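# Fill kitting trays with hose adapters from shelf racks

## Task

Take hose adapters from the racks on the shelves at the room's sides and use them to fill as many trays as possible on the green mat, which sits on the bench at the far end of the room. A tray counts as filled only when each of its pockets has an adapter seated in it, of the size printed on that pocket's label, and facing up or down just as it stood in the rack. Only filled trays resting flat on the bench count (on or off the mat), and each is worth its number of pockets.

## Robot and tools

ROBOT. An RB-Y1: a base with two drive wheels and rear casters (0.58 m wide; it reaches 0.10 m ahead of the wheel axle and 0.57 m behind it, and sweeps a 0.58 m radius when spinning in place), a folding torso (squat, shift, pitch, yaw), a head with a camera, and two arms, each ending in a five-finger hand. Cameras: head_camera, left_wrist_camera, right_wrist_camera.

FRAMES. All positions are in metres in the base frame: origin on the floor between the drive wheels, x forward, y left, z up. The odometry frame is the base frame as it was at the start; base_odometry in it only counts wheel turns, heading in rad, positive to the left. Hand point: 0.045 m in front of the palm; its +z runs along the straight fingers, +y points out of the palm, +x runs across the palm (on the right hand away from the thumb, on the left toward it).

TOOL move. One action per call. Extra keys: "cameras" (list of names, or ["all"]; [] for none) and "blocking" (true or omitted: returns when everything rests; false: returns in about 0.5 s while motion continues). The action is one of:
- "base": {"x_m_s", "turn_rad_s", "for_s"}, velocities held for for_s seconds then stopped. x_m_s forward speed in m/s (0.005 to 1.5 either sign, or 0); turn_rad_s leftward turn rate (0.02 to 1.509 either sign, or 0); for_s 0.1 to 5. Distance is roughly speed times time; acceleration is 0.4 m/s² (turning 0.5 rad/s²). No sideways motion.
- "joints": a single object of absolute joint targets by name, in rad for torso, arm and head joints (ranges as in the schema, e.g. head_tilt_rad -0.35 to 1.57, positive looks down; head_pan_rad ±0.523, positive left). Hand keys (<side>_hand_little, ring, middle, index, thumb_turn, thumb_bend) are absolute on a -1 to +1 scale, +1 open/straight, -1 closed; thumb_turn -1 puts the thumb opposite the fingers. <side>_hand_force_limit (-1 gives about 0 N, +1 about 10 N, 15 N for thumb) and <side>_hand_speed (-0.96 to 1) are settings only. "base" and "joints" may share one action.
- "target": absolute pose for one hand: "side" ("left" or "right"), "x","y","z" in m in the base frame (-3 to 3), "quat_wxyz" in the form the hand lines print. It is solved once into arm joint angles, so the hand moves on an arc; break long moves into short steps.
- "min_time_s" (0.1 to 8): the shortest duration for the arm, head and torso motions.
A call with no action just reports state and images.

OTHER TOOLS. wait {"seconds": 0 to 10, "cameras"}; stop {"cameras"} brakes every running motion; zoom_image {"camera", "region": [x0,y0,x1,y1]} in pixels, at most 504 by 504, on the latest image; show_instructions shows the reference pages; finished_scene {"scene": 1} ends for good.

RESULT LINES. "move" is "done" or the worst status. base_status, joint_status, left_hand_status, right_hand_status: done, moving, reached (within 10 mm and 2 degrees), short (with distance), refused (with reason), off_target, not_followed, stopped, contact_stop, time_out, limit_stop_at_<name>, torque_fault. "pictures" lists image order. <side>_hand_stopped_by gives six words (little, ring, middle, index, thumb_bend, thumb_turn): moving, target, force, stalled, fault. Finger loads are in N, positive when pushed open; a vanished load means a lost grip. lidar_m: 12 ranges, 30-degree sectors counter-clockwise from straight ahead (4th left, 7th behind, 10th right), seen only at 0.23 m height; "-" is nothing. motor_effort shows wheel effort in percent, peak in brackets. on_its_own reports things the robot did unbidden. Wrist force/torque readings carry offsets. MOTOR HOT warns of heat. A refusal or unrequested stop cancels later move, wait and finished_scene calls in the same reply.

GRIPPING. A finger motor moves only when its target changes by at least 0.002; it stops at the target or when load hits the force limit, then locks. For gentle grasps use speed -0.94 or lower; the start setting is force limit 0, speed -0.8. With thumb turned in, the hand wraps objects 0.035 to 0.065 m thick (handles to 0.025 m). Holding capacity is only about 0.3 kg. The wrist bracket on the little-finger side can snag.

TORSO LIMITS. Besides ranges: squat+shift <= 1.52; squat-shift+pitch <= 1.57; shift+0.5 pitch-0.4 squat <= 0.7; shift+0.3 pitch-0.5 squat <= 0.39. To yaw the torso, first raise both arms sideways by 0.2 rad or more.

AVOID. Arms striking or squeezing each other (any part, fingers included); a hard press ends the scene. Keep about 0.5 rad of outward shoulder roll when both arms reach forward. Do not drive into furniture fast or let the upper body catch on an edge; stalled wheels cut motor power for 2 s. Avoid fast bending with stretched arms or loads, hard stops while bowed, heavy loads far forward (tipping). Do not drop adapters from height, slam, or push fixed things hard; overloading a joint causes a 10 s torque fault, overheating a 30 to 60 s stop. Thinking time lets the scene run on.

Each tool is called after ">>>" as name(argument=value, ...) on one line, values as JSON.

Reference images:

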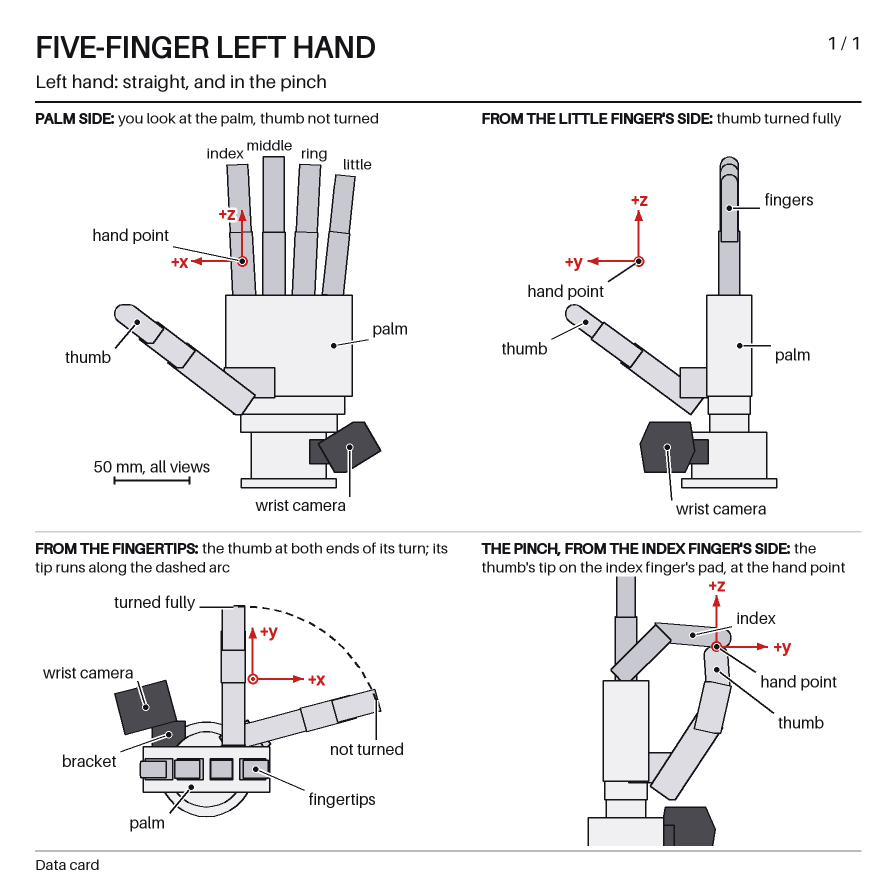

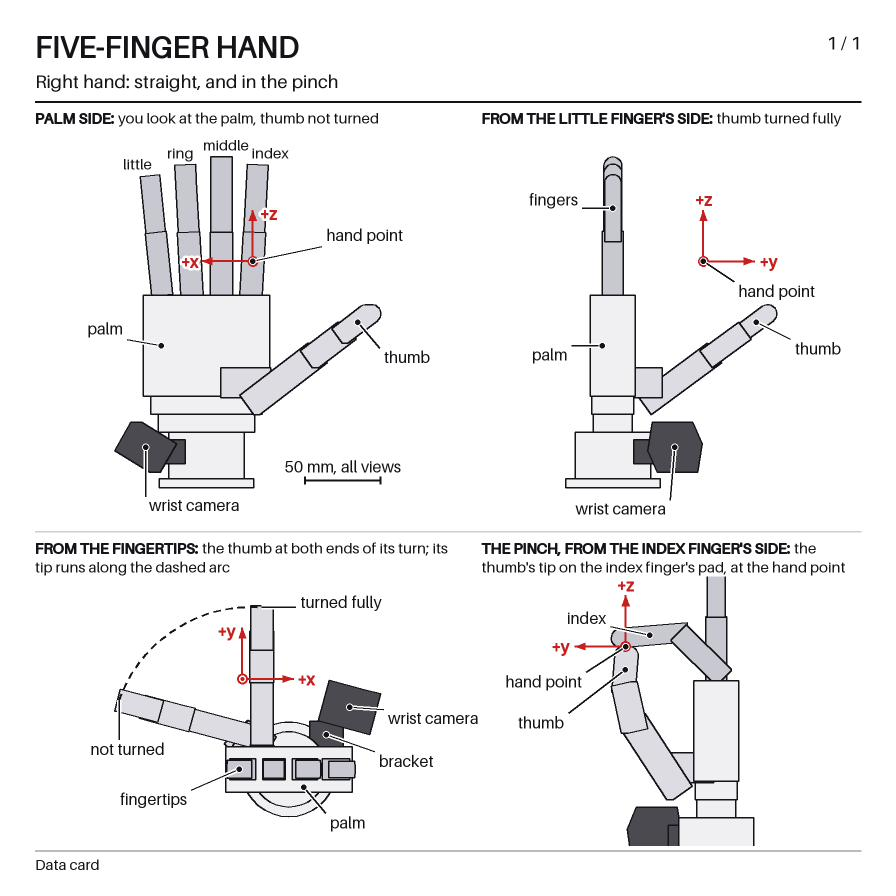

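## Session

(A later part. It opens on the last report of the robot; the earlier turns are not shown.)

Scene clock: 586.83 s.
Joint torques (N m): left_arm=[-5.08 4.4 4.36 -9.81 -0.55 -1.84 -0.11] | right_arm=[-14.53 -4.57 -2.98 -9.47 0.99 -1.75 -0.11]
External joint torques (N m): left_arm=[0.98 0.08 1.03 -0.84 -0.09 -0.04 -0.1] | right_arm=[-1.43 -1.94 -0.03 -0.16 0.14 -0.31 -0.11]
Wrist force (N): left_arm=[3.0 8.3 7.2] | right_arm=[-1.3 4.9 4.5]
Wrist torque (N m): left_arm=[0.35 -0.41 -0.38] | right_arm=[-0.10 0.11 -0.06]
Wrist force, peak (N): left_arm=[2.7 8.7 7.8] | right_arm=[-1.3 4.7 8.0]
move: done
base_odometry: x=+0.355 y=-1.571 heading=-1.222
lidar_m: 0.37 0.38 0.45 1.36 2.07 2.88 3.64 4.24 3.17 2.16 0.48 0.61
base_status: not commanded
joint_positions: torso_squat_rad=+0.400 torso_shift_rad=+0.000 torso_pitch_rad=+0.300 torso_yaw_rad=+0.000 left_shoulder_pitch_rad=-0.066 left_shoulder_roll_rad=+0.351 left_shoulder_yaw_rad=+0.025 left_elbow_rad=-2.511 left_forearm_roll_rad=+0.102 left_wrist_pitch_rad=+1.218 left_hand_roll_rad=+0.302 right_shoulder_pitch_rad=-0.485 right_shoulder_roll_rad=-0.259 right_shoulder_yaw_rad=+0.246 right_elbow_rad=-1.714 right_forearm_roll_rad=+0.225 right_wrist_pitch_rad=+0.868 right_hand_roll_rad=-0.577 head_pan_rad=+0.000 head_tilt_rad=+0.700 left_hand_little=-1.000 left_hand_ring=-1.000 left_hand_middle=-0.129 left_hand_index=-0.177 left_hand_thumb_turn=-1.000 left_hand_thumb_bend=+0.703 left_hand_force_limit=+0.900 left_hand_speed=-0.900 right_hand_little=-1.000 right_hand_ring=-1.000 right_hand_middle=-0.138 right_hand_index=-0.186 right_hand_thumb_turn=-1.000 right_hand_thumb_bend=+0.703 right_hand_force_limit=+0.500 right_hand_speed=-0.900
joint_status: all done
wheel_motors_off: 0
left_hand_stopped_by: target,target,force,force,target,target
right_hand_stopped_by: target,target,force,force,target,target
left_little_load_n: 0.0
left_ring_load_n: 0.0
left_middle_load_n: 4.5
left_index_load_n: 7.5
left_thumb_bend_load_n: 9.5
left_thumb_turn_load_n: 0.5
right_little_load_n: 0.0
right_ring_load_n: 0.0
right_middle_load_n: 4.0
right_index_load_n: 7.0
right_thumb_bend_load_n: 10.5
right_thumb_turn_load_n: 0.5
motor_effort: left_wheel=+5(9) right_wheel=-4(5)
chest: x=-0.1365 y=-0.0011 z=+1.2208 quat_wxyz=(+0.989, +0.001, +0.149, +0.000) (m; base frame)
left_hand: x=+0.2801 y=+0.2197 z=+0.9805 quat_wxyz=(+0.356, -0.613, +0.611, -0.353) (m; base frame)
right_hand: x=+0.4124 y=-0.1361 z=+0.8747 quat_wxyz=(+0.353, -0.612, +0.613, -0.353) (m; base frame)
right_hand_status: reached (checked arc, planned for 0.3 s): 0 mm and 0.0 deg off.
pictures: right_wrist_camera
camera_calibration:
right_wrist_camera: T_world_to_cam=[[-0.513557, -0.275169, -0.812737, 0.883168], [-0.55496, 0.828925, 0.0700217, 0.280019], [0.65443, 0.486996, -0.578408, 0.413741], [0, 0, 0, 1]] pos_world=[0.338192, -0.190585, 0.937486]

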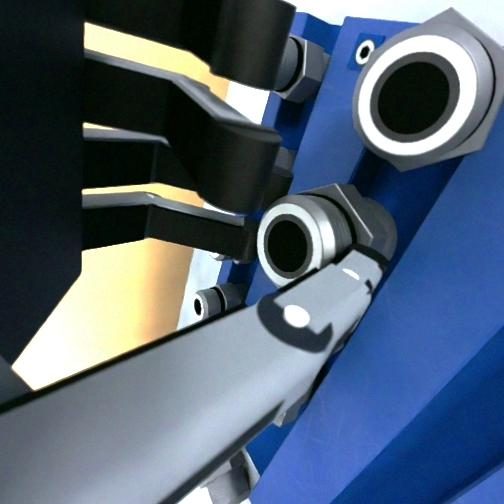

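>>> move(target={"side": "right", "x": 0.410, "y": -0.1361, "z": 0.945, "quat_wxyz": [0.3536, -0.6124, 0.6124, -0.3536]})

>>> move(joints={"right_shoulder_pitch_rad": -0.073, "right_shoulder_roll_rad": -0.509, "right_shoulder_yaw_rad": 0.052, "right_elbow_rad": -2.513, "right_forearm_roll_rad": -0.069, "right_wrist_pitch_rad": 1.21, "right_hand_roll_rad": -0.483}, min_time_s=1.4, cameras=["head_camera", "right_wrist_camera"])

>>> zoom_image(camera="head_camera", region=[540, 150, 680, 250])

Scene clock: 588.07 s.
Joint torques (N m): left_arm=[-5.93 4.66 4.16 -9.69 -0.47 -1.7 0.02] | right_arm=[-14.86 -4.69 -3.8 -8.83 0.94 -1.98 -0.11]
External joint torques (N m): left_arm=[0.13 0.34 0.83 -0.72 -0.01 0.09 0.03] | right_arm=[-1.27 -1.55 -0.54 -0.06 0.07 -0.48 -0.12]
Wrist force (N): left_arm=[2.8 8.6 7.5] | right_arm=[0.0 4.9 4.6]
Wrist torque (N m): left_arm=[0.39 -0.38 -0.39] | right_arm=[-0.09 -0.20 0.02]
Wrist force, peak (N): left_arm=[2.7 9.0 7.6] | right_arm=[-0.3 7.2 5.7]
move: done
base_odometry: x=+0.355 y=-1.571 heading=-1.222
lidar_m: 0.37 0.39 0.45 1.36 2.07 2.87 3.65 4.22 3.19 2.16 0.48 0.61
base_status: not commanded
joint_positions: torso_squat_rad=+0.400 torso_shift_rad=+0.000 torso_pitch_rad=+0.300 torso_yaw_rad=+0.000 left_shoulder_pitch_rad=-0.066 left_shoulder_roll_rad=+0.351 left_shoulder_yaw_rad=+0.025 left_elbow_rad=-2.511 left_forearm_roll_rad=+0.102 left_wrist_pitch_rad=+1.218 left_hand_roll_rad=+0.302 right_shoulder_pitch_rad=-0.546 right_shoulder_roll_rad=-0.288 right_shoulder_yaw_rad=+0.210 right_elbow_rad=-1.918 right_forearm_roll_rad=+0.132 right_wrist_pitch_rad=+1.116 right_hand_roll_rad=-0.498 head_pan_rad=+0.000 head_tilt_rad=+0.700 left_hand_little=-1.000 left_hand_ring=-1.000 left_hand_middle=-0.129 left_hand_index=-0.177 left_hand_thumb_turn=-1.000 left_hand_thumb_bend=+0.703 left_hand_force_limit=+0.900 left_hand_speed=-0.900 right_hand_little=-1.000 right_hand_ring=-1.000 right_hand_middle=-0.138 right_hand_index=-0.186 right_hand_thumb_turn=-1.000 right_hand_thumb_bend=+0.703 right_hand_force_limit=+0.500 right_hand_speed=-0.900
joint_status: all done
wheel_motors_off: 0
left_hand_stopped_by: target,target,force,force,target,target
right_hand_stopped_by: target,target,force,force,target,target
left_little_load_n: 0.0
left_ring_load_n: -0.5
left_middle_load_n: 4.5
left_index_load_n: 7.5
left_thumb_bend_load_n: 9.5
left_thumb_turn_load_n: 0.5
right_little_load_n: 0.0
right_ring_load_n: 0.0
right_middle_load_n: 4.0
right_index_load_n: 7.0
right_thumb_bend_load_n: 10.5
right_thumb_turn_load_n: 0.5
motor_effort: left_wheel=+6(9) right_wheel=-4(5)
chest: x=-0.1365 y=-0.0011 z=+1.2208 quat_wxyz=(+0.989, +0.001, +0.149, +0.000) (m; base frame)
left_hand: x=+0.2801 y=+0.2197 z=+0.9805 quat_wxyz=(+0.356, -0.613, +0.611, -0.353) (m; base frame)
right_hand: x=+0.4098 y=-0.1360 z=+0.9447 quat_wxyz=(+0.353, -0.612, +0.612, -0.353) (m; base frame)
right_hand_status: reached (checked arc, planned for 0.5 s): 0 mm and 0.0 deg off.
pictures: none

Scene clock: 589.77 s.
Joint torques (N m): left_arm=[-5.98 5.15 4.01 -9.93 -0.61 -2.02 0.16] | right_arm=[-6.35 -7.21 -4.68 -8.16 1.02 -1.68 0.17]
External joint torques (N m): left_arm=[0.08 0.83 0.68 -0.96 -0.16 -0.22 0.17] | right_arm=[-0.88 -1.53 -0.44 -0.32 0.15 -0.16 0.16]
Wrist force (N): left_arm=[2.6 8.4 7.4] | right_arm=[-0.9 5.3 4.9]
Wrist torque (N m): left_arm=[0.33 -0.36 -0.39] | right_arm=[-0.01 0.02 0.05]
Wrist force, peak (N): left_arm=[2.9 8.5 7.8] | right_arm=[-0.1 5.7 5.7]
move: done
base_odometry: x=+0.355 y=-1.571 heading=-1.222
lidar_m: 0.36 0.39 0.45 1.36 2.07 2.89 3.63 4.22 3.19 2.16 0.49 0.62
base_status: not commanded
joint_positions: torso_squat_rad=+0.400 torso_shift_rad=+0.000 torso_pitch_rad=+0.300 torso_yaw_rad=+0.000 left_shoulder_pitch_rad=-0.066 left_shoulder_roll_rad=+0.351 left_shoulder_yaw_rad=+0.025 left_elbow_rad=-2.511 left_forearm_roll_rad=+0.102 left_wrist_pitch_rad=+1.218 left_hand_roll_rad=+0.302 right_shoulder_pitch_rad=-0.073 right_shoulder_roll_rad=-0.509 right_shoulder_yaw_rad=+0.052 right_elbow_rad=-2.513 right_forearm_roll_rad=-0.069 right_wrist_pitch_rad=+1.210 right_hand_roll_rad=-0.483 head_pan_rad=+0.000 head_tilt_rad=+0.700 left_hand_little=-1.000 left_hand_ring=-1.000 left_hand_middle=-0.129 left_hand_index=-0.177 left_hand_thumb_turn=-1.000 left_hand_thumb_bend=+0.703 left_hand_force_limit=+0.900 left_hand_speed=-0.900 right_hand_little=-1.000 right_hand_ring=-1.000 right_hand_middle=-0.138 right_hand_index=-0.186 right_hand_thumb_turn=-1.000 right_hand_thumb_bend=+0.703 right_hand_force_limit=+0.500 right_hand_speed=-0.900
joint_status: all done
wheel_motors_off: 0
left_hand_stopped_by: target,target,force,force,target,target
right_hand_stopped_by: target,target,force,force,target,target
left_little_load_n: 0.0
left_ring_load_n: 0.0
left_middle_load_n: 4.5
left_index_load_n: 7.5
left_thumb_bend_load_n: 9.5
left_thumb_turn_load_n: 0.5
right_little_load_n: 0.0
right_ring_load_n: 0.0
right_middle_load_n: 4.0
right_index_load_n: 7.0
right_thumb_bend_load_n: 11.0
right_thumb_turn_load_n: 0.5
motor_effort: left_wheel=+7(9) right_wheel=-4(5)
chest: x=-0.1365 y=-0.0011 z=+1.2208 quat_wxyz=(+0.989, +0.001, +0.149, +0.000) (m; base frame)
left_hand: x=+0.2801 y=+0.2197 z=+0.9805 quat_wxyz=(+0.356, -0.613, +0.611, -0.353) (m; base frame)
right_hand: x=+0.2800 y=-0.2191 z=+0.9799 quat_wxyz=(+0.353, -0.612, +0.613, -0.355) (m; base frame)
pictures: head_camera, right_wrist_camera
camera_calibration:
head_camera: T_world_to_cam=[[-0.0230148, -0.999721, 0.00534711, -0.00845429], [-0.852521, 0.0168318, -0.522423, 0.749329], [0.522187, -0.016582, -0.85267, 1.17465], [0, 0, 0, 1]] pos_world=[0.0252359, -0.00158646, 1.3931]
right_wrist_camera: T_world_to_cam=[[-0.51258, -0.275292, -0.813311, 0.878075], [-0.552756, 0.830628, 0.0672151, 0.270426], [0.657055, 0.484016, -0.577933, 0.599761], [0, 0, 0, 1]] pos_world=[0.205488, -0.27319, 1.04259]

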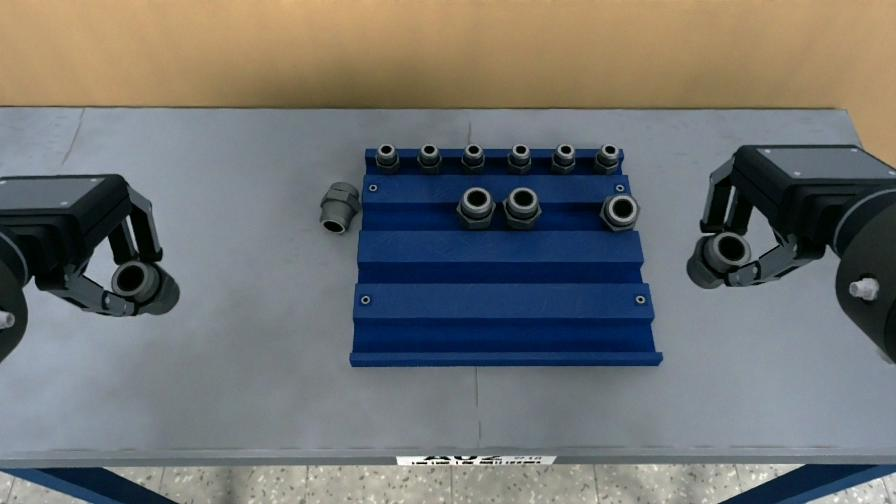

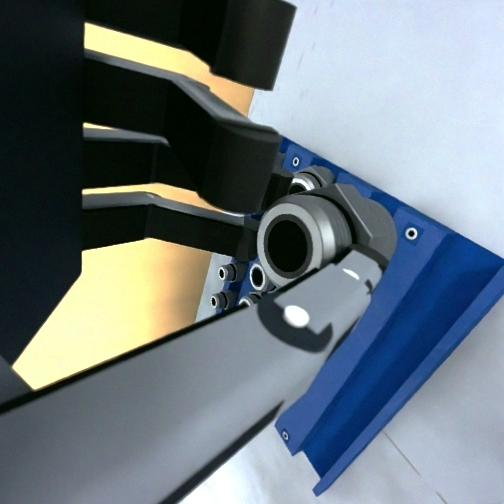

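Scaled by 3.600 from the camera's 896x504 image, which has a finer 1280x720 frame.

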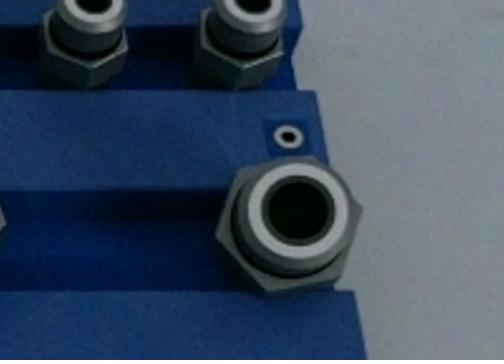

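>>> move(base={"x_m_s": -0.35, "for_s": 1.2}, joints={"torso_squat_rad": 0.1})

>>> move(base={"turn_rad_s": -0.9, "for_s": 2.267})

>>> move(base={"x_m_s": 0.9, "for_s": 3.3})

>>> move(base={"turn_rad_s": 0.45, "for_s": 1.035})

>>> move(base={"x_m_s": 0.2, "for_s": 0.87}, joints={"left_shoulder_pitch_rad": -0.794, "left_shoulder_roll_rad": 0.567, "left_shoulder_yaw_rad": 0.675, "left_elbow_rad": -2.223, "left_forearm_roll_rad": 0.595, "left_wrist_pitch_rad": 1.559, "left_hand_roll_rad": -0.012, "right_shoulder_pitch_rad": -0.68, "right_shoulder_roll_rad": -0.782, "right_shoulder_yaw_rad": -0.438, "right_elbow_rad": -2.309, "right_forearm_roll_rad": -0.58, "right_wrist_pitch_rad": 1.446, "right_hand_roll_rad": -0.348}, min_time_s=1.3)

>>> move(joints={"torso_pitch_rad": 0.6, "torso_squat_rad": 0.2, "head_tilt_rad": 0.4}, cameras=["all"])

>>> zoom_image(camera="head_camera", region=[50, 95, 190, 195])

>>> zoom_image(camera="head_camera", region=[270, 95, 410, 195])

>>> zoom_image(camera="head_camera", region=[790, 95, 896, 195])

Scene clock: 595.73 s.
Joint torques (N m): left_arm=[-6.12 4.77 4.19 -9.94 -0.44 -1.82 0.09] | right_arm=[-6.83 -7.03 -5.29 -7.91 0.9 -1.75 0.05]
External joint torques (N m): left_arm=[-0.06 0.45 0.85 -0.97 0.02 -0.02 0.09] | right_arm=[-1.35 -1.35 -1.06 -0.07 0.03 -0.24 0.04]
Wrist force (N): left_arm=[2.6 8.5 7.4] | right_arm=[-0.4 5.3 4.3]
Wrist torque (N m): left_arm=[0.37 -0.34 -0.41] | right_arm=[-0.04 -0.05 0.03]
Wrist force, peak (N): left_arm=[3.0 8.6 7.9] | right_arm=[-1.2 5.7 5.6]
move: done
base_odometry: x=+0.211 y=-1.177 heading=-1.221
lidar_m: 0.78 0.73 1.16 1.99 2.09 2.90 3.22 3.79 3.18 3.07 1.39 0.74
base_status: done (sent for 1.2 of 1.2 s)
joint_positions: torso_squat_rad=+0.100 torso_shift_rad=+0.000 torso_pitch_rad=+0.300 torso_yaw_rad=+0.000 left_shoulder_pitch_rad=-0.066 left_shoulder_roll_rad=+0.351 left_shoulder_yaw_rad=+0.025 left_elbow_rad=-2.511 left_forearm_roll_rad=+0.102 left_wrist_pitch_rad=+1.218 left_hand_roll_rad=+0.302 right_shoulder_pitch_rad=-0.073 right_shoulder_roll_rad=-0.509 right_shoulder_yaw_rad=+0.052 right_elbow_rad=-2.513 right_forearm_roll_rad=-0.069 right_wrist_pitch_rad=+1.210 right_hand_roll_rad=-0.483 head_pan_rad=+0.000 head_tilt_rad=+0.700 left_hand_little=-1.000 left_hand_ring=-1.000 left_hand_middle=-0.129 left_hand_index=-0.177 left_hand_thumb_turn=-1.000 left_hand_thumb_bend=+0.703 left_hand_force_limit=+0.900 left_hand_speed=-0.900 right_hand_little=-1.000 right_hand_ring=-1.000 right_hand_middle=-0.138 right_hand_index=-0.186 right_hand_thumb_turn=-1.000 right_hand_thumb_bend=+0.703 right_hand_force_limit=+0.500 right_hand_speed=-0.900
joint_status: all done
wheel_motors_off: 0
left_hand_stopped_by: target,target,force,force,target,target
right_hand_stopped_by: target,target,force,force,target,target
left_little_load_n: 0.0
left_ring_load_n: 0.0
left_middle_load_n: 4.5
left_index_load_n: 7.5
left_thumb_bend_load_n: 9.0
left_thumb_turn_load_n: 0.5
right_little_load_n: 0.0
right_ring_load_n: 0.0
right_middle_load_n: 3.5
right_index_load_n: 6.5
right_thumb_bend_load_n: 11.0
right_thumb_turn_load_n: 0.5
motor_effort: left_wheel=+13(44) right_wheel=-6(20)
chest: x=-0.1365 y=-0.0012 z=+1.2726 quat_wxyz=(+0.989, +0.001, +0.149, +0.000) (m; base frame)
left_hand: x=+0.2801 y=+0.2196 z=+1.0323 quat_wxyz=(+0.356, -0.613, +0.611, -0.353) (m; base frame)
right_hand: x=+0.2799 y=-0.2191 z=+1.0316 quat_wxyz=(+0.353, -0.611, +0.613, -0.355) (m; base frame)
pictures: none

Scene clock: 600.13 s.
Joint torques (N m): left_arm=[-5.83 4.48 4.34 -9.87 -0.53 -1.89 0.06] | right_arm=[-6.64 -7.17 -4.72 -8.13 0.89 -1.83 0.06]
External joint torques (N m): left_arm=[0.23 0.16 1.01 -0.89 -0.07 -0.09 0.06] | right_arm=[-1.17 -1.48 -0.49 -0.29 0.02 -0.31 0.05]
Wrist force (N): left_arm=[2.5 8.4 7.6] | right_arm=[-0.6 5.1 4.6]
Wrist torque (N m): left_arm=[0.35 -0.31 -0.41] | right_arm=[-0.04 -0.02 0.03]
Wrist force, peak (N): left_arm=[2.9 8.6 7.7] | right_arm=[-0.7 5.8 5.4]
move: done
base_odometry: x=+0.211 y=-1.177 heading=+3.023
lidar_m: 3.13 3.02 1.33 0.74 0.79 0.74 1.25 2.00 2.14 3.13 3.22 3.86
base_status: done (sent for 2.27 of 2.27 s)
joint_positions: torso_squat_rad=+0.100 torso_shift_rad=+0.000 torso_pitch_rad=+0.300 torso_yaw_rad=+0.000 left_shoulder_pitch_rad=-0.066 left_shoulder_roll_rad=+0.351 left_shoulder_yaw_rad=+0.025 left_elbow_rad=-2.511 left_forearm_roll_rad=+0.102 left_wrist_pitch_rad=+1.218 left_hand_roll_rad=+0.302 right_shoulder_pitch_rad=-0.073 right_shoulder_roll_rad=-0.509 right_shoulder_yaw_rad=+0.052 right_elbow_rad=-2.513 right_forearm_roll_rad=-0.069 right_wrist_pitch_rad=+1.210 right_hand_roll_rad=-0.483 head_pan_rad=+0.000 head_tilt_rad=+0.700 left_hand_little=-1.000 left_hand_ring=-1.000 left_hand_middle=-0.129 left_hand_index=-0.177 left_hand_thumb_turn=-1.000 left_hand_thumb_bend=+0.703 left_hand_force_limit=+0.900 left_hand_speed=-0.900 right_hand_little=-1.000 right_hand_ring=-1.000 right_hand_middle=-0.138 right_hand_index=-0.186 right_hand_thumb_turn=-1.000 right_hand_thumb_bend=+0.703 right_hand_force_limit=+0.500 right_hand_speed=-0.900
joint_status: not commanded
wheel_motors_off: 0
left_hand_stopped_by: target,target,force,force,target,target
right_hand_stopped_by: target,target,force,force,target,target
left_little_load_n: 0.0
left_ring_load_n: 0.0
left_middle_load_n: 5.0
left_index_load_n: 7.5
left_thumb_bend_load_n: 9.5
left_thumb_turn_load_n: 0.5
right_little_load_n: 0.0
right_ring_load_n: 0.0
right_middle_load_n: 4.0
right_index_load_n: 7.0
right_thumb_bend_load_n: 11.0
right_thumb_turn_load_n: 0.5
motor_effort: left_wheel=+9(39) right_wheel=+2(20)
chest: x=-0.1365 y=-0.0012 z=+1.2726 quat_wxyz=(+0.989, +0.001, +0.149, +0.000) (m; base frame)
left_hand: x=+0.2801 y=+0.2196 z=+1.0323 quat_wxyz=(+0.356, -0.613, +0.611, -0.353) (m; base frame)
right_hand: x=+0.2799 y=-0.2192 z=+1.0316 quat_wxyz=(+0.353, -0.611, +0.613, -0.355) (m; base frame)
pictures: none

Scene clock: 605.80 s.
Joint torques (N m): left_arm=[-6.02 4.83 4.77 -9.92 -0.48 -1.84 0.14] | right_arm=[-6.14 -7.57 -4.88 -8.05 0.96 -1.77 0.08]
External joint torques (N m): left_arm=[0.04 0.51 1.44 -0.94 -0.02 -0.04 0.15] | right_arm=[-0.67 -1.88 -0.65 -0.21 0.08 -0.26 0.08]
Wrist force (N): left_arm=[2.6 8.5 7.3] | right_arm=[-0.8 5.2 4.7]
Wrist torque (N m): left_arm=[0.38 -0.34 -0.41] | right_arm=[-0.05 -0.03 0.02]
Wrist force, peak (N): left_arm=[2.7 8.4 8.3] | right_arm=[-0.9 5.9 6.0]
move: done
base_odometry: x=-2.738 y=-0.824 heading=+3.023
lidar_m: 0.39 0.38 0.41 0.61 2.28 2.42 2.86 4.68 2.93 2.40 1.18 0.51
base_status: done (sent for 3.3 of 3.3 s)
joint_positions: torso_squat_rad=+0.100 torso_shift_rad=+0.000 torso_pitch_rad=+0.300 torso_yaw_rad=+0.000 left_shoulder_pitch_rad=-0.066 left_shoulder_roll_rad=+0.351 left_shoulder_yaw_rad=+0.025 left_elbow_rad=-2.511 left_forearm_roll_rad=+0.102 left_wrist_pitch_rad=+1.218 left_hand_roll_rad=+0.302 right_shoulder_pitch_rad=-0.073 right_shoulder_roll_rad=-0.509 right_shoulder_yaw_rad=+0.052 right_elbow_rad=-2.513 right_forearm_roll_rad=-0.069 right_wrist_pitch_rad=+1.210 right_hand_roll_rad=-0.483 head_pan_rad=+0.000 head_tilt_rad=+0.700 left_hand_little=-1.000 left_hand_ring=-1.000 left_hand_middle=-0.129 left_hand_index=-0.177 left_hand_thumb_turn=-1.000 left_hand_thumb_bend=+0.703 left_hand_force_limit=+0.900 left_hand_speed=-0.900 right_hand_little=-1.000 right_hand_ring=-1.000 right_hand_middle=-0.138 right_hand_index=-0.186 right_hand_thumb_turn=-1.000 right_hand_thumb_bend=+0.703 right_hand_force_limit=+0.500 right_hand_speed=-0.900
joint_status: not commanded
wheel_motors_off: 0
left_hand_stopped_by: target,target,force,force,target,target
right_hand_stopped_by: target,target,force,force,target,target
left_little_load_n: 0.0
left_ring_load_n: 0.0
left_middle_load_n: 4.5
left_index_load_n: 7.5
left_thumb_bend_load_n: 9.5
left_thumb_turn_load_n: 0.5
right_little_load_n: 0.0
right_ring_load_n: 0.0
right_middle_load_n: 3.5
right_index_load_n: 7.0
right_thumb_bend_load_n: 11.0
right_thumb_turn_load_n: 0.5
motor_effort: left_wheel=-4(43) right_wheel=+4(28)
chest: x=-0.1365 y=-0.0012 z=+1.2726 quat_wxyz=(+0.989, +0.001, +0.150, +0.000) (m; base frame)
left_hand: x=+0.2802 y=+0.2196 z=+1.0322 quat_wxyz=(+0.356, -0.613, +0.611, -0.353) (m; base frame)
right_hand: x=+0.2800 y=-0.2191 z=+1.0316 quat_wxyz=(+0.353, -0.611, +0.613, -0.355) (m; base frame)
pictures: none

Scene clock: 608.07 s.
Joint torques (N m): left_arm=[-5.37 5.16 4.57 -9.7 -0.69 -1.77 -0.02] | right_arm=[-6.04 -7.27 -5.13 -8.04 0.9 -1.68 0.15]
External joint torques (N m): left_arm=[0.69 0.83 1.23 -0.73 -0.23 0.03 -0.02] | right_arm=[-0.57 -1.59 -0.89 -0.2 0.02 -0.17 0.14]
Wrist force (N): left_arm=[2.8 8.8 7.6] | right_arm=[-0.7 5.0 5.0]
Wrist torque (N m): left_arm=[0.40 -0.34 -0.41] | right_arm=[-0.12 0.00 0.03]
Wrist force, peak (N): left_arm=[2.6 8.8 7.9] | right_arm=[-1.4 5.3 5.9]
move: done
base_odometry: x=-2.738 y=-0.824 heading=-2.796
lidar_m: 0.38 0.40 0.57 2.27 2.38 2.87 4.67 2.93 2.43 1.43 0.54 0.40
base_status: done (sent for 1.03 of 1.03 s)
joint_positions: torso_squat_rad=+0.100 torso_shift_rad=+0.000 torso_pitch_rad=+0.300 torso_yaw_rad=+0.000 left_shoulder_pitch_rad=-0.066 left_shoulder_roll_rad=+0.351 left_shoulder_yaw_rad=+0.025 left_elbow_rad=-2.511 left_forearm_roll_rad=+0.102 left_wrist_pitch_rad=+1.218 left_hand_roll_rad=+0.302 right_shoulder_pitch_rad=-0.073 right_shoulder_roll_rad=-0.509 right_shoulder_yaw_rad=+0.052 right_elbow_rad=-2.513 right_forearm_roll_rad=-0.069 right_wrist_pitch_rad=+1.210 right_hand_roll_rad=-0.483 head_pan_rad=+0.000 head_tilt_rad=+0.700 left_hand_little=-1.000 left_hand_ring=-1.000 left_hand_middle=-0.129 left_hand_index=-0.177 left_hand_thumb_turn=-1.000 left_hand_thumb_bend=+0.703 left_hand_force_limit=+0.900 left_hand_speed=-0.900 right_hand_little=-1.000 right_hand_ring=-1.000 right_hand_middle=-0.138 right_hand_index=-0.186 right_hand_thumb_turn=-1.000 right_hand_thumb_bend=+0.703 right_hand_force_limit=+0.500 right_hand_speed=-0.900
joint_status: not commanded
wheel_motors_off: 0
left_hand_stopped_by: target,target,force,force,target,target
right_hand_stopped_by: target,target,force,force,target,target
left_little_load_n: 0.0
left_ring_load_n: 0.0
left_middle_load_n: 4.5
left_index_load_n: 7.5
left_thumb_bend_load_n: 9.0
left_thumb_turn_load_n: 0.5
right_little_load_n: 0.0
right_ring_load_n: 0.0
right_middle_load_n: 4.0
right_index_load_n: 6.5
right_thumb_bend_load_n: 11.0
right_thumb_turn_load_n: 0.5
motor_effort: left_wheel=+7(36) right_wheel=+4(17)
chest: x=-0.1365 y=-0.0012 z=+1.2726 quat_wxyz=(+0.989, +0.001, +0.150, +0.000) (m; base frame)
left_hand: x=+0.2802 y=+0.2196 z=+1.0322 quat_wxyz=(+0.356, -0.613, +0.611, -0.353) (m; base frame)
right_hand: x=+0.2800 y=-0.2191 z=+1.0316 quat_wxyz=(+0.353, -0.612, +0.613, -0.355) (m; base frame)
pictures: none

Scene clock: 609.80 s.
Joint torques (N m): left_arm=[-12.42 12.96 3.44 -5.05 0.08 -2.49 -0.06] | right_arm=[-12.58 -14.35 -5.46 -3.52 0.8 -2.05 0.07]
External joint torques (N m): left_arm=[1.08 0.8 1.42 -0.29 0.05 -0.39 -0.05] | right_arm=[-0.75 -2.42 -0.56 -0.07 0.09 -0.24 0.06]
Wrist force (N): left_arm=[2.6 9.3 5.3] | right_arm=[-1.5 5.9 3.2]
Wrist torque (N m): left_arm=[0.45 -0.37 -0.42] | right_arm=[0.05 0.20 -0.03]
Wrist force, peak (N): left_arm=[2.9 9.9 7.5] | right_arm=[-0.4 6.5 5.0]
move: done
base_odometry: x=-2.901 y=-0.883 heading=-2.796
lidar_m: 0.21 0.23 0.31 0.93 2.36 2.99 4.85 3.07 2.44 0.79 0.31 0.21
base_status: done (sent for 0.87 of 0.87 s)
joint_positions: torso_squat_rad=+0.100 torso_shift_rad=+0.000 torso_pitch_rad=+0.300 torso_yaw_rad=+0.000 left_shoulder_pitch_rad=-0.794 left_shoulder_roll_rad=+0.567 left_shoulder_yaw_rad=+0.675 left_elbow_rad=-2.223 left_forearm_roll_rad=+0.595 left_wrist_pitch_rad=+1.559 left_hand_roll_rad=-0.012 right_shoulder_pitch_rad=-0.680 right_shoulder_roll_rad=-0.782 right_shoulder_yaw_rad=-0.438 right_elbow_rad=-2.309 right_forearm_roll_rad=-0.580 right_wrist_pitch_rad=+1.446 right_hand_roll_rad=-0.348 head_pan_rad=+0.000 head_tilt_rad=+0.700 left_hand_little=-1.000 left_hand_ring=-1.000 left_hand_middle=-0.129 left_hand_index=-0.177 left_hand_thumb_turn=-1.000 left_hand_thumb_bend=+0.703 left_hand_force_limit=+0.900 left_hand_speed=-0.900 right_hand_little=-1.000 right_hand_ring=-1.000 right_hand_middle=-0.138 right_hand_index=-0.186 right_hand_thumb_turn=-1.000 right_hand_thumb_bend=+0.703 right_hand_force_limit=+0.500 right_hand_speed=-0.900
joint_status: all done
wheel_motors_off: 0
left_hand_stopped_by: target,target,force,force,target,target
right_hand_stopped_by: target,target,force,force,target,target
left_little_load_n: 0.0
left_ring_load_n: 0.0
left_middle_load_n: 4.5
left_index_load_n: 7.0
left_thumb_bend_load_n: 9.5
left_thumb_turn_load_n: 0.5
right_little_load_n: 0.0
right_ring_load_n: 0.0
right_middle_load_n: 4.0
right_index_load_n: 6.5
right_thumb_bend_load_n: 11.0
right_thumb_turn_load_n: 0.5
motor_effort: left_wheel=+4(41) right_wheel=-4(26)
chest: x=-0.1364 y=-0.0012 z=+1.2726 quat_wxyz=(+0.989, +0.001, +0.150, +0.000) (m; base frame)
left_hand: x=+0.3865 y=+0.3399 z=+1.2854 quat_wxyz=(+0.441, -0.553, +0.553, -0.441) (m; base frame)
right_hand: x=+0.3864 y=-0.2999 z=+1.2849 quat_wxyz=(+0.441, -0.553, +0.553, -0.440) (m; base frame)
pictures: none

Scene clock: 611.63 s.
Joint torques (N m): left_arm=[-9.38 12.97 4.43 -6.6 -0.09 -2.19 0.02] | right_arm=[-10.57 -14.74 -6.33 -5.04 0.8 -1.92 -0.02]
External joint torques (N m): left_arm=[1.2 0.48 1.01 -0.14 -0.15 -0.31 0.03] | right_arm=[-1.41 -2.65 -0.54 -0.02 0.12 -0.31 -0.03]
Wrist force (N): left_arm=[2.8 8.6 7.4] | right_arm=[-0.6 4.6 5.7]
Wrist torque (N m): left_arm=[0.37 -0.38 -0.40] | right_arm=[-0.21 -0.01 -0.03]
Wrist force, peak (N): left_arm=[2.6 9.0 7.8] | right_arm=[-0.7 5.5 5.9]
move: done
base_odometry: x=-2.901 y=-0.883 heading=-2.796
lidar_m: 0.21 0.22 0.31 0.93 2.37 3.00 4.85 3.06 2.43 0.80 0.29 0.22
base_status: not commanded
joint_positions: torso_squat_rad=+0.200 torso_shift_rad=+0.000 torso_pitch_rad=+0.600 torso_yaw_rad=+0.000 left_shoulder_pitch_rad=-0.794 left_shoulder_roll_rad=+0.567 left_shoulder_yaw_rad=+0.675 left_elbow_rad=-2.223 left_forearm_roll_rad=+0.595 left_wrist_pitch_rad=+1.559 left_hand_roll_rad=-0.012 right_shoulder_pitch_rad=-0.680 right_shoulder_roll_rad=-0.782 right_shoulder_yaw_rad=-0.438 right_elbow_rad=-2.309 right_forearm_roll_rad=-0.580 right_wrist_pitch_rad=+1.446 right_hand_roll_rad=-0.348 head_pan_rad=+0.000 head_tilt_rad=+0.400 left_hand_little=-1.000 left_hand_ring=-1.000 left_hand_middle=-0.129 left_hand_index=-0.177 left_hand_thumb_turn=-1.000 left_hand_thumb_bend=+0.703 left_hand_force_limit=+0.900 left_hand_speed=-0.900 right_hand_little=-1.000 right_hand_ring=-1.000 right_hand_middle=-0.138 right_hand_index=-0.186 right_hand_thumb_turn=-1.000 right_hand_thumb_bend=+0.703 right_hand_force_limit=+0.500 right_hand_speed=-0.900
joint_status: all done
wheel_motors_off: 0
left_hand_stopped_by: target,target,force,force,target,target
right_hand_stopped_by: target,target,force,force,target,target
left_little_load_n: 0.0
left_ring_load_n: 0.0
left_middle_load_n: 4.5
left_index_load_n: 7.5
left_thumb_bend_load_n: 9.5
left_thumb_turn_load_n: 0.5
right_little_load_n: 0.0
right_ring_load_n: -0.5
right_middle_load_n: 4.0
right_index_load_n: 6.5
right_thumb_bend_load_n: 10.5
right_thumb_turn_load_n: 0.5
motor_effort: left_wheel=+6(8) right_wheel=-4(5)
chest: x=-0.0532 y=-0.0011 z=+1.2219 quat_wxyz=(+0.955, +0.001, +0.296, +0.000) (m; base frame)
left_hand: x=+0.4501 y=+0.3402 z=+1.0796 quat_wxyz=(+0.354, -0.612, +0.613, -0.353) (m; base frame)
right_hand: x=+0.4500 y=-0.2998 z=+1.0791 quat_wxyz=(+0.353, -0.612, +0.613, -0.353) (m; base frame)
pictures: head_camera, left_wrist_camera, right_wrist_camera
camera_calibration:
head_camera: T_world_to_cam=[[-0.0232011, -0.999716, 0.00547005, -0.00533374], [-0.852588, 0.0169288, -0.522309, 0.847622], [0.522068, -0.0167819, -0.852739, 1.07824], [0, 0, 0, 1]] pos_world=[0.159636, -0.00158661, 1.3622]
left_wrist_camera: T_world_to_cam=[[0.49154, -0.221555, 0.842201, -1.05217], [-0.533286, -0.841137, 0.0899701, 0.428806], [0.688473, -0.493357, -0.531604, 0.541659], [0, 0, 0, 1]] pos_world=[0.372941, 0.394803, 1.13551]
right_wrist_camera: T_world_to_cam=[[-0.514726, -0.274294, -0.812293, 1.02393], [-0.554779, 0.828907, 0.0716424, 0.420394], [0.653665, 0.48752, -0.578832, 0.588029], [0, 0, 0, 1]] pos_world=[0.375894, -0.354286, 1.14198]

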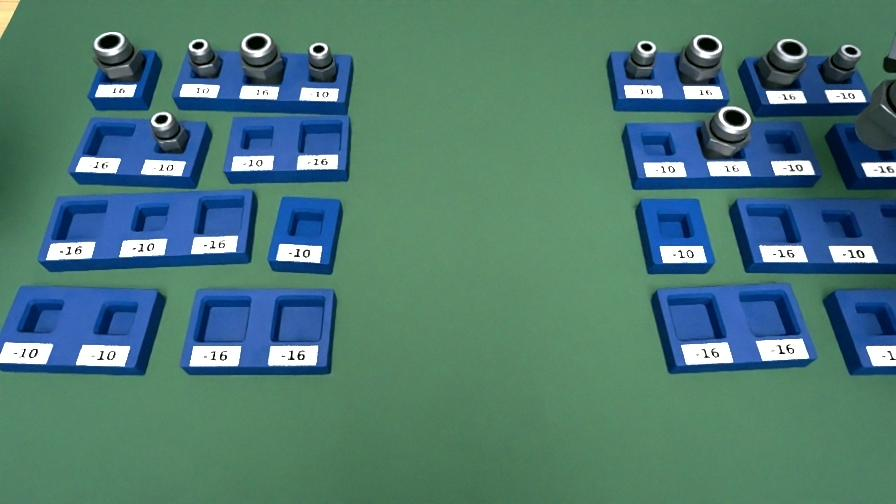

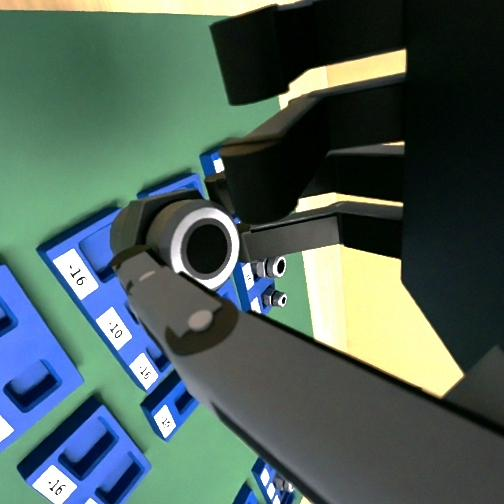

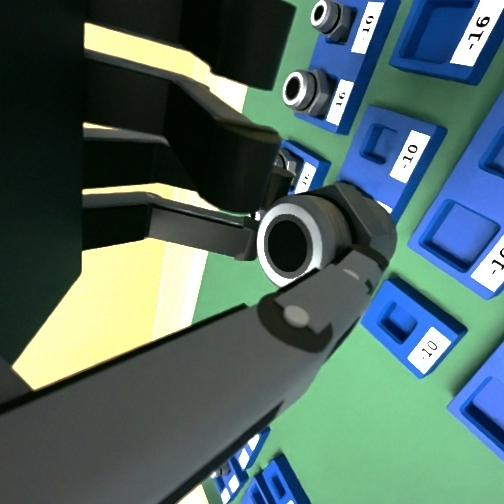

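Scaled by 3.600 from the camera's 896x504 image, which has a finer 1280x720 frame.

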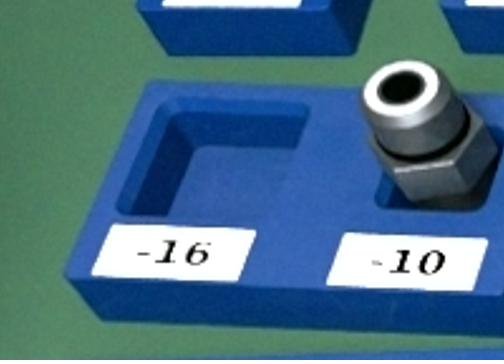

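Scaled by 3.600 from the camera's 896x504 image, which has a finer 1280x720 frame.

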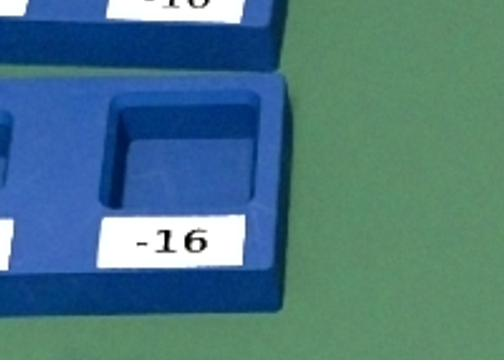

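Scaled by 4.755 from the camera's 896x504 image, which has a finer 1280x720 frame.

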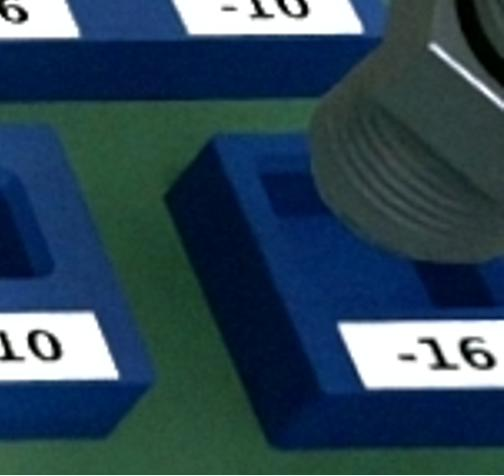

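>>> move(cameras=["head_camera"])

>>> zoom_image(camera="head_camera", region=[50, 80, 250, 200])

>>> zoom_image(camera="head_camera", region=[680, 80, 880, 200])

Scene clock: 613.77 s.
Joint torques (N m): left_arm=[-9.3 13.63 4.38 -6.67 0.15 -2.25 -0.02] | right_arm=[-10.4 -14.75 -6.45 -5.06 0.79 -1.94 0.06]
External joint torques (N m): left_arm=[1.29 1.14 0.95 -0.21 0.09 -0.37 -0.01] | right_arm=[-1.24 -2.65 -0.65 -0.03 0.1 -0.33 0.06]
Wrist force (N): left_arm=[2.3 8.5 7.8] | right_arm=[-0.4 4.7 4.9]
Wrist torque (N m): left_arm=[0.35 -0.27 -0.43] | right_arm=[-0.13 0.01 0.02]
Wrist force, peak (N): left_arm=[2.5 8.8 7.9] | right_arm=[-0.8 6.1 5.0]
base_odometry: x=-2.901 y=-0.883 heading=-2.796
lidar_m: 0.20 0.22 0.30 0.93 2.37 2.99 4.85 3.07 2.45 0.81 0.30 0.22
base_status: not commanded
joint_positions: torso_squat_rad=+0.200 torso_shift_rad=+0.000 torso_pitch_rad=+0.600 torso_yaw_rad=+0.000 left_shoulder_pitch_rad=-0.794 left_shoulder_roll_rad=+0.567 left_shoulder_yaw_rad=+0.675 left_elbow_rad=-2.223 left_forearm_roll_rad=+0.595 left_wrist_pitch_rad=+1.559 left_hand_roll_rad=-0.012 right_shoulder_pitch_rad=-0.680 right_shoulder_roll_rad=-0.782 right_shoulder_yaw_rad=-0.438 right_elbow_rad=-2.309 right_forearm_roll_rad=-0.580 right_wrist_pitch_rad=+1.446 right_hand_roll_rad=-0.348 head_pan_rad=+0.000 head_tilt_rad=+0.400 left_hand_little=-1.000 left_hand_ring=-1.000 left_hand_middle=-0.129 left_hand_index=-0.177 left_hand_thumb_turn=-1.000 left_hand_thumb_bend=+0.703 left_hand_force_limit=+0.900 left_hand_speed=-0.900 right_hand_little=-1.000 right_hand_ring=-1.000 right_hand_middle=-0.138 right_hand_index=-0.186 right_hand_thumb_turn=-1.000 right_hand_thumb_bend=+0.703 right_hand_force_limit=+0.500 right_hand_speed=-0.900
joint_status: all done
wheel_motors_off: 0
left_hand_stopped_by: target,target,force,force,target,target
right_hand_stopped_by: target,target,force,force,target,target
left_little_load_n: 0.0
left_ring_load_n: 0.0
left_middle_load_n: 4.5
left_index_load_n: 7.5
left_thumb_bend_load_n: 9.0
left_thumb_turn_load_n: 0.0
right_little_load_n: 0.0
right_ring_load_n: 0.0
right_middle_load_n: 4.0
right_index_load_n: 6.5
right_thumb_bend_load_n: 11.0
right_thumb_turn_load_n: 0.5
motor_effort: left_wheel=+7(8) right_wheel=-3(5)
chest: x=-0.0532 y=-0.0011 z=+1.2219 quat_wxyz=(+0.955, +0.001, +0.296, +0.000) (m; base frame)
left_hand: x=+0.4501 y=+0.3402 z=+1.0796 quat_wxyz=(+0.354, -0.612, +0.613, -0.353) (m; base frame)
right_hand: x=+0.4500 y=-0.2998 z=+1.0792 quat_wxyz=(+0.353, -0.612, +0.613, -0.353) (m; base frame)
pictures: head_camera
camera_calibration:
head_camera: T_world_to_cam=[[-0.0232011, -0.999716, 0.00547005, -0.00533374], [-0.852588, 0.0169288, -0.522309, 0.847622], [0.522068, -0.0167819, -0.852739, 1.07824], [0, 0, 0, 1]] pos_world=[0.159636, -0.00158661, 1.3622]

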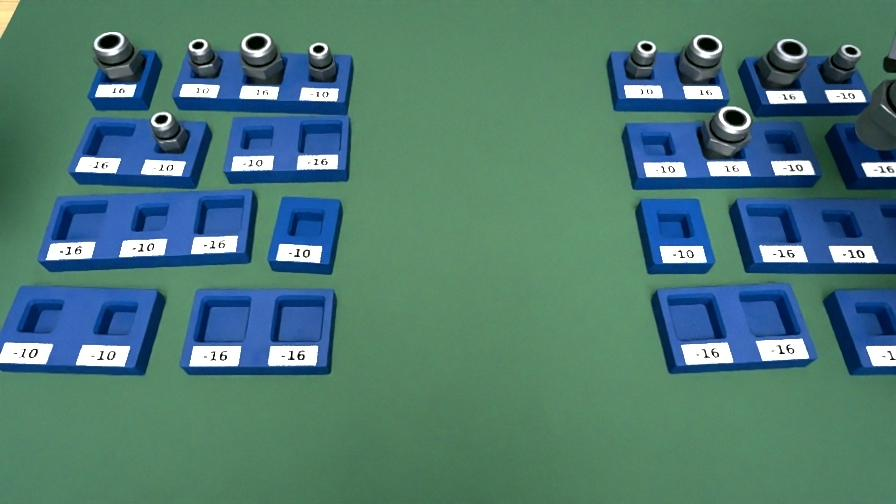

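Scaled by 2.520 from the camera's 896x504 image, which has a finer 1280x720 frame.

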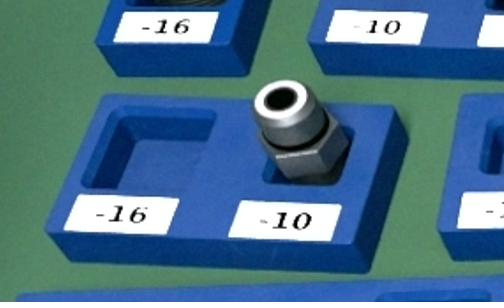

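Scaled by 2.520 from the camera's 896x504 image, which has a finer 1280x720 frame.

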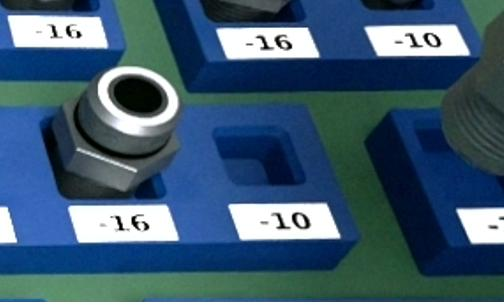

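>>> move(target={"side":"left","x":0.5699,"y":0.2957,"z":1.01,"quat_wxyz":[0.3536,-0.6124,0.6124,-0.3536]}, min_time_s=2)

>>> move(target={"side":"left","x":0.5819,"y":0.2957,"z":0.985,"quat_wxyz":[0.3536,-0.6124,0.6124,-0.3536]}, min_time_s=1, cameras=["head_camera","left_wrist_camera"])

>>> zoom_image(camera="head_camera", region=[50, 60, 190, 200])

Scene clock: 616.70 s.
Joint torques (N m): left_arm=[-15.86 11.04 1.68 -9.52 -0.21 -2.11 -0.2] | right_arm=[-10.51 -14.8 -6.37 -4.94 0.68 -1.92 -0.12]
External joint torques (N m): left_arm=[0.8 -0.41 -1.06 -0.15 -0.36 -0.23 -0.2] | right_arm=[-1.35 -2.71 -0.57 0.09 -0.01 -0.32 -0.13]
Wrist force (N): left_arm=[2.7 8.6 7.9] | right_arm=[-1.0 4.7 5.2]
Wrist torque (N m): left_arm=[0.35 -0.36 -0.42] | right_arm=[-0.14 0.08 -0.01]
Wrist force, peak (N): left_arm=[2.1 9.0 7.8] | right_arm=[-1.4 5.9 5.3]
move: done
base_odometry: x=-2.901 y=-0.883 heading=-2.796
lidar_m: 0.21 0.22 0.31 0.93 2.36 2.99 4.85 3.05 2.44 0.79 0.31 0.22
base_status: not commanded
joint_positions: torso_squat_rad=+0.200 torso_shift_rad=+0.000 torso_pitch_rad=+0.600 torso_yaw_rad=+0.000 left_shoulder_pitch_rad=-1.011 left_shoulder_roll_rad=+0.468 left_shoulder_yaw_rad=+0.417 left_elbow_rad=-1.725 left_forearm_roll_rad=+0.334 left_wrist_pitch_rad=+1.179 left_hand_roll_rad=-0.061 right_shoulder_pitch_rad=-0.680 right_shoulder_roll_rad=-0.782 right_shoulder_yaw_rad=-0.438 right_elbow_rad=-2.309 right_forearm_roll_rad=-0.580 right_wrist_pitch_rad=+1.446 right_hand_roll_rad=-0.348 head_pan_rad=+0.000 head_tilt_rad=+0.400 left_hand_little=-1.000 left_hand_ring=-1.000 left_hand_middle=-0.129 left_hand_index=-0.177 left_hand_thumb_turn=-1.000 left_hand_thumb_bend=+0.703 left_hand_force_limit=+0.900 left_hand_speed=-0.900 right_hand_little=-1.000 right_hand_ring=-1.000 right_hand_middle=-0.138 right_hand_index=-0.186 right_hand_thumb_turn=-1.000 right_hand_thumb_bend=+0.703 right_hand_force_limit=+0.500 right_hand_speed=-0.900
joint_status: all done
wheel_motors_off: 0
left_hand_stopped_by: target,target,force,force,target,target
right_hand_stopped_by: target,target,force,force,target,target
left_little_load_n: 0.0
left_ring_load_n: 0.0
left_middle_load_n: 4.5
left_index_load_n: 7.5
left_thumb_bend_load_n: 9.5
left_thumb_turn_load_n: 0.5
right_little_load_n: 0.0
right_ring_load_n: 0.0
right_middle_load_n: 4.0
right_index_load_n: 6.5
right_thumb_bend_load_n: 10.5
right_thumb_turn_load_n: 0.5
motor_effort: left_wheel=+6(10) right_wheel=-4(5)
chest: x=-0.0532 y=-0.0011 z=+1.2219 quat_wxyz=(+0.955, +0.001, +0.296, +0.000) (m; base frame)
left_hand: x=+0.5698 y=+0.2960 z=+1.0100 quat_wxyz=(+0.354, -0.612, +0.612, -0.353) (m; base frame)
left_hand_status: reached (checked arc, planned for 2.0 s): 0 mm and 0.0 deg off.
right_hand: x=+0.4500 y=-0.2998 z=+1.0792 quat_wxyz=(+0.353, -0.612, +0.613, -0.353) (m; base frame)
pictures: none

Scene clock: 618.03 s.
Joint torques (N m): left_arm=[-16.61 10.88 1.21 -10.32 -0.36 -2.14 -0.22] | right_arm=[-10.33 -14.33 -6.4 -4.98 0.79 -1.93 -0.04]
External joint torques (N m): left_arm=[0.45 -0.55 -1.37 -0.49 -0.56 -0.26 -0.21] | right_arm=[-1.17 -2.24 -0.61 0.05 0.1 -0.33 -0.05]
Wrist force (N): left_arm=[2.7 8.5 7.8] | right_arm=[-0.7 5.3 4.4]
Wrist torque (N m): left_arm=[0.34 -0.34 -0.42] | right_arm=[-0.01 0.07 -0.01]
Wrist force, peak (N): left_arm=[2.3 8.8 7.9] | right_arm=[-1.2 5.7 5.4]
move: done
base_odometry: x=-2.901 y=-0.883 heading=-2.796
lidar_m: 0.21 0.22 0.31 0.93 2.38 2.99 4.85 3.07 2.44 0.79 0.30 0.21
base_status: not commanded
joint_positions: torso_squat_rad=+0.200 torso_shift_rad=+0.000 torso_pitch_rad=+0.600 torso_yaw_rad=+0.000 left_shoulder_pitch_rad=-1.014 left_shoulder_roll_rad=+0.450 left_shoulder_yaw_rad=+0.407 left_elbow_rad=-1.628 left_forearm_roll_rad=+0.327 left_wrist_pitch_rad=+1.080 left_hand_roll_rad=-0.089 right_shoulder_pitch_rad=-0.680 right_shoulder_roll_rad=-0.782 right_shoulder_yaw_rad=-0.438 right_elbow_rad=-2.309 right_forearm_roll_rad=-0.580 right_wrist_pitch_rad=+1.446 right_hand_roll_rad=-0.348 head_pan_rad=+0.000 head_tilt_rad=+0.400 left_hand_little=-1.000 left_hand_ring=-1.000 left_hand_middle=-0.129 left_hand_index=-0.177 left_hand_thumb_turn=-1.000 left_hand_thumb_bend=+0.703 left_hand_force_limit=+0.900 left_hand_speed=-0.900 right_hand_little=-1.000 right_hand_ring=-1.000 right_hand_middle=-0.138 right_hand_index=-0.186 right_hand_thumb_turn=-1.000 right_hand_thumb_bend=+0.703 right_hand_force_limit=+0.500 right_hand_speed=-0.900
joint_status: all done
wheel_motors_off: 0
left_hand_stopped_by: target,target,force,force,target,target
right_hand_stopped_by: target,target,force,force,target,target
left_little_load_n: 0.0
left_ring_load_n: 0.0
left_middle_load_n: 5.0
left_index_load_n: 7.5
left_thumb_bend_load_n: 9.0
left_thumb_turn_load_n: 0.5
right_little_load_n: 0.0
right_ring_load_n: 0.0
right_middle_load_n: 3.5
right_index_load_n: 7.0
right_thumb_bend_load_n: 10.5
right_thumb_turn_load_n: 0.5
motor_effort: left_wheel=+6(10) right_wheel=-3(5)
chest: x=-0.0532 y=-0.0011 z=+1.2219 quat_wxyz=(+0.955, +0.001, +0.296, +0.000) (m; base frame)
left_hand: x=+0.5816 y=+0.2960 z=+0.9850 quat_wxyz=(+0.354, -0.613, +0.612, -0.353) (m; base frame)
left_hand_status: reached (checked arc, planned for 1.0 s): 0 mm and 0.0 deg off.
right_hand: x=+0.4500 y=-0.2998 z=+1.0792 quat_wxyz=(+0.353, -0.612, +0.613, -0.353) (m; base frame)
pictures: head_camera, left_wrist_camera
camera_calibration:
head_camera: T_world_to_cam=[[-0.0232011, -0.999716, 0.00547005, -0.00533374], [-0.852588, 0.0169288, -0.522309, 0.847622], [0.522068, -0.0167819, -0.852739, 1.07824], [0, 0, 0, 1]] pos_world=[0.159636, -0.00158661, 1.3622]
left_wrist_camera: T_world_to_cam=[[0.491109, -0.220662, 0.842686, -1.04746], [-0.532628, -0.841545, 0.0900466, 0.470029], [0.689289, -0.493061, -0.530822, 0.377812], [0, 0, 0, 1]] pos_world=[0.504346, 0.3507, 1.04091]

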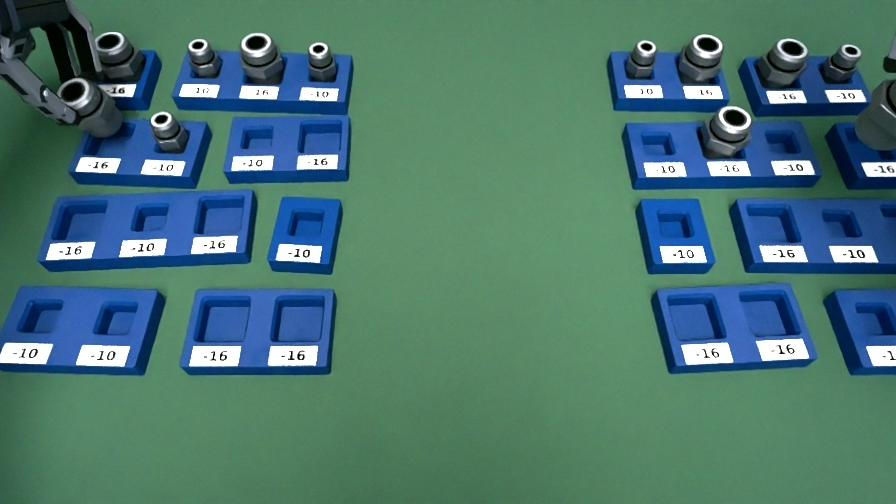

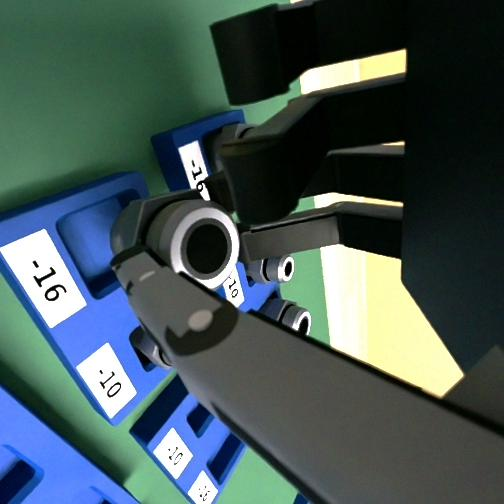

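Scaled by 3.600 from the camera's 896x504 image, which has a finer 1280x720 frame.

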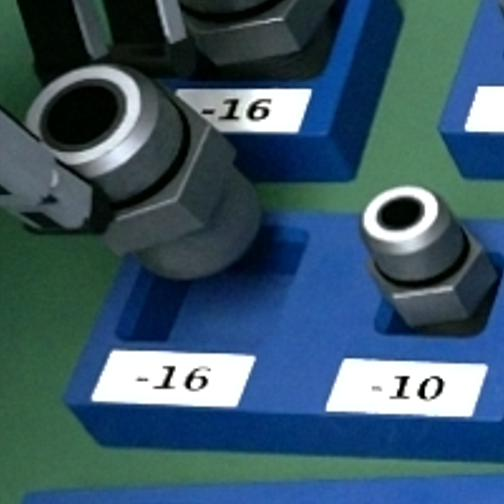

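>>> zoom_image(camera="head_camera", region=[70, 80, 150, 160])

Scaled by 6.300 from the camera's 896x504 image, which has a finer 1280x720 frame.

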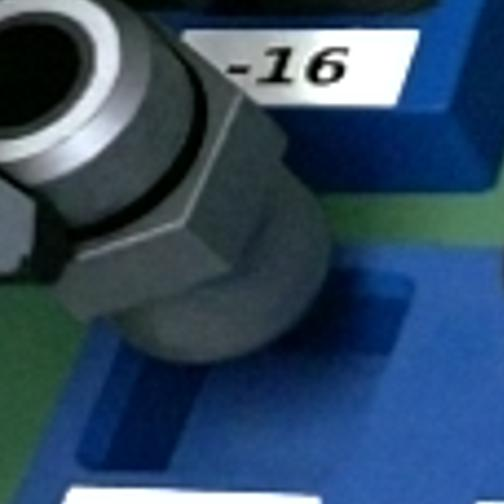

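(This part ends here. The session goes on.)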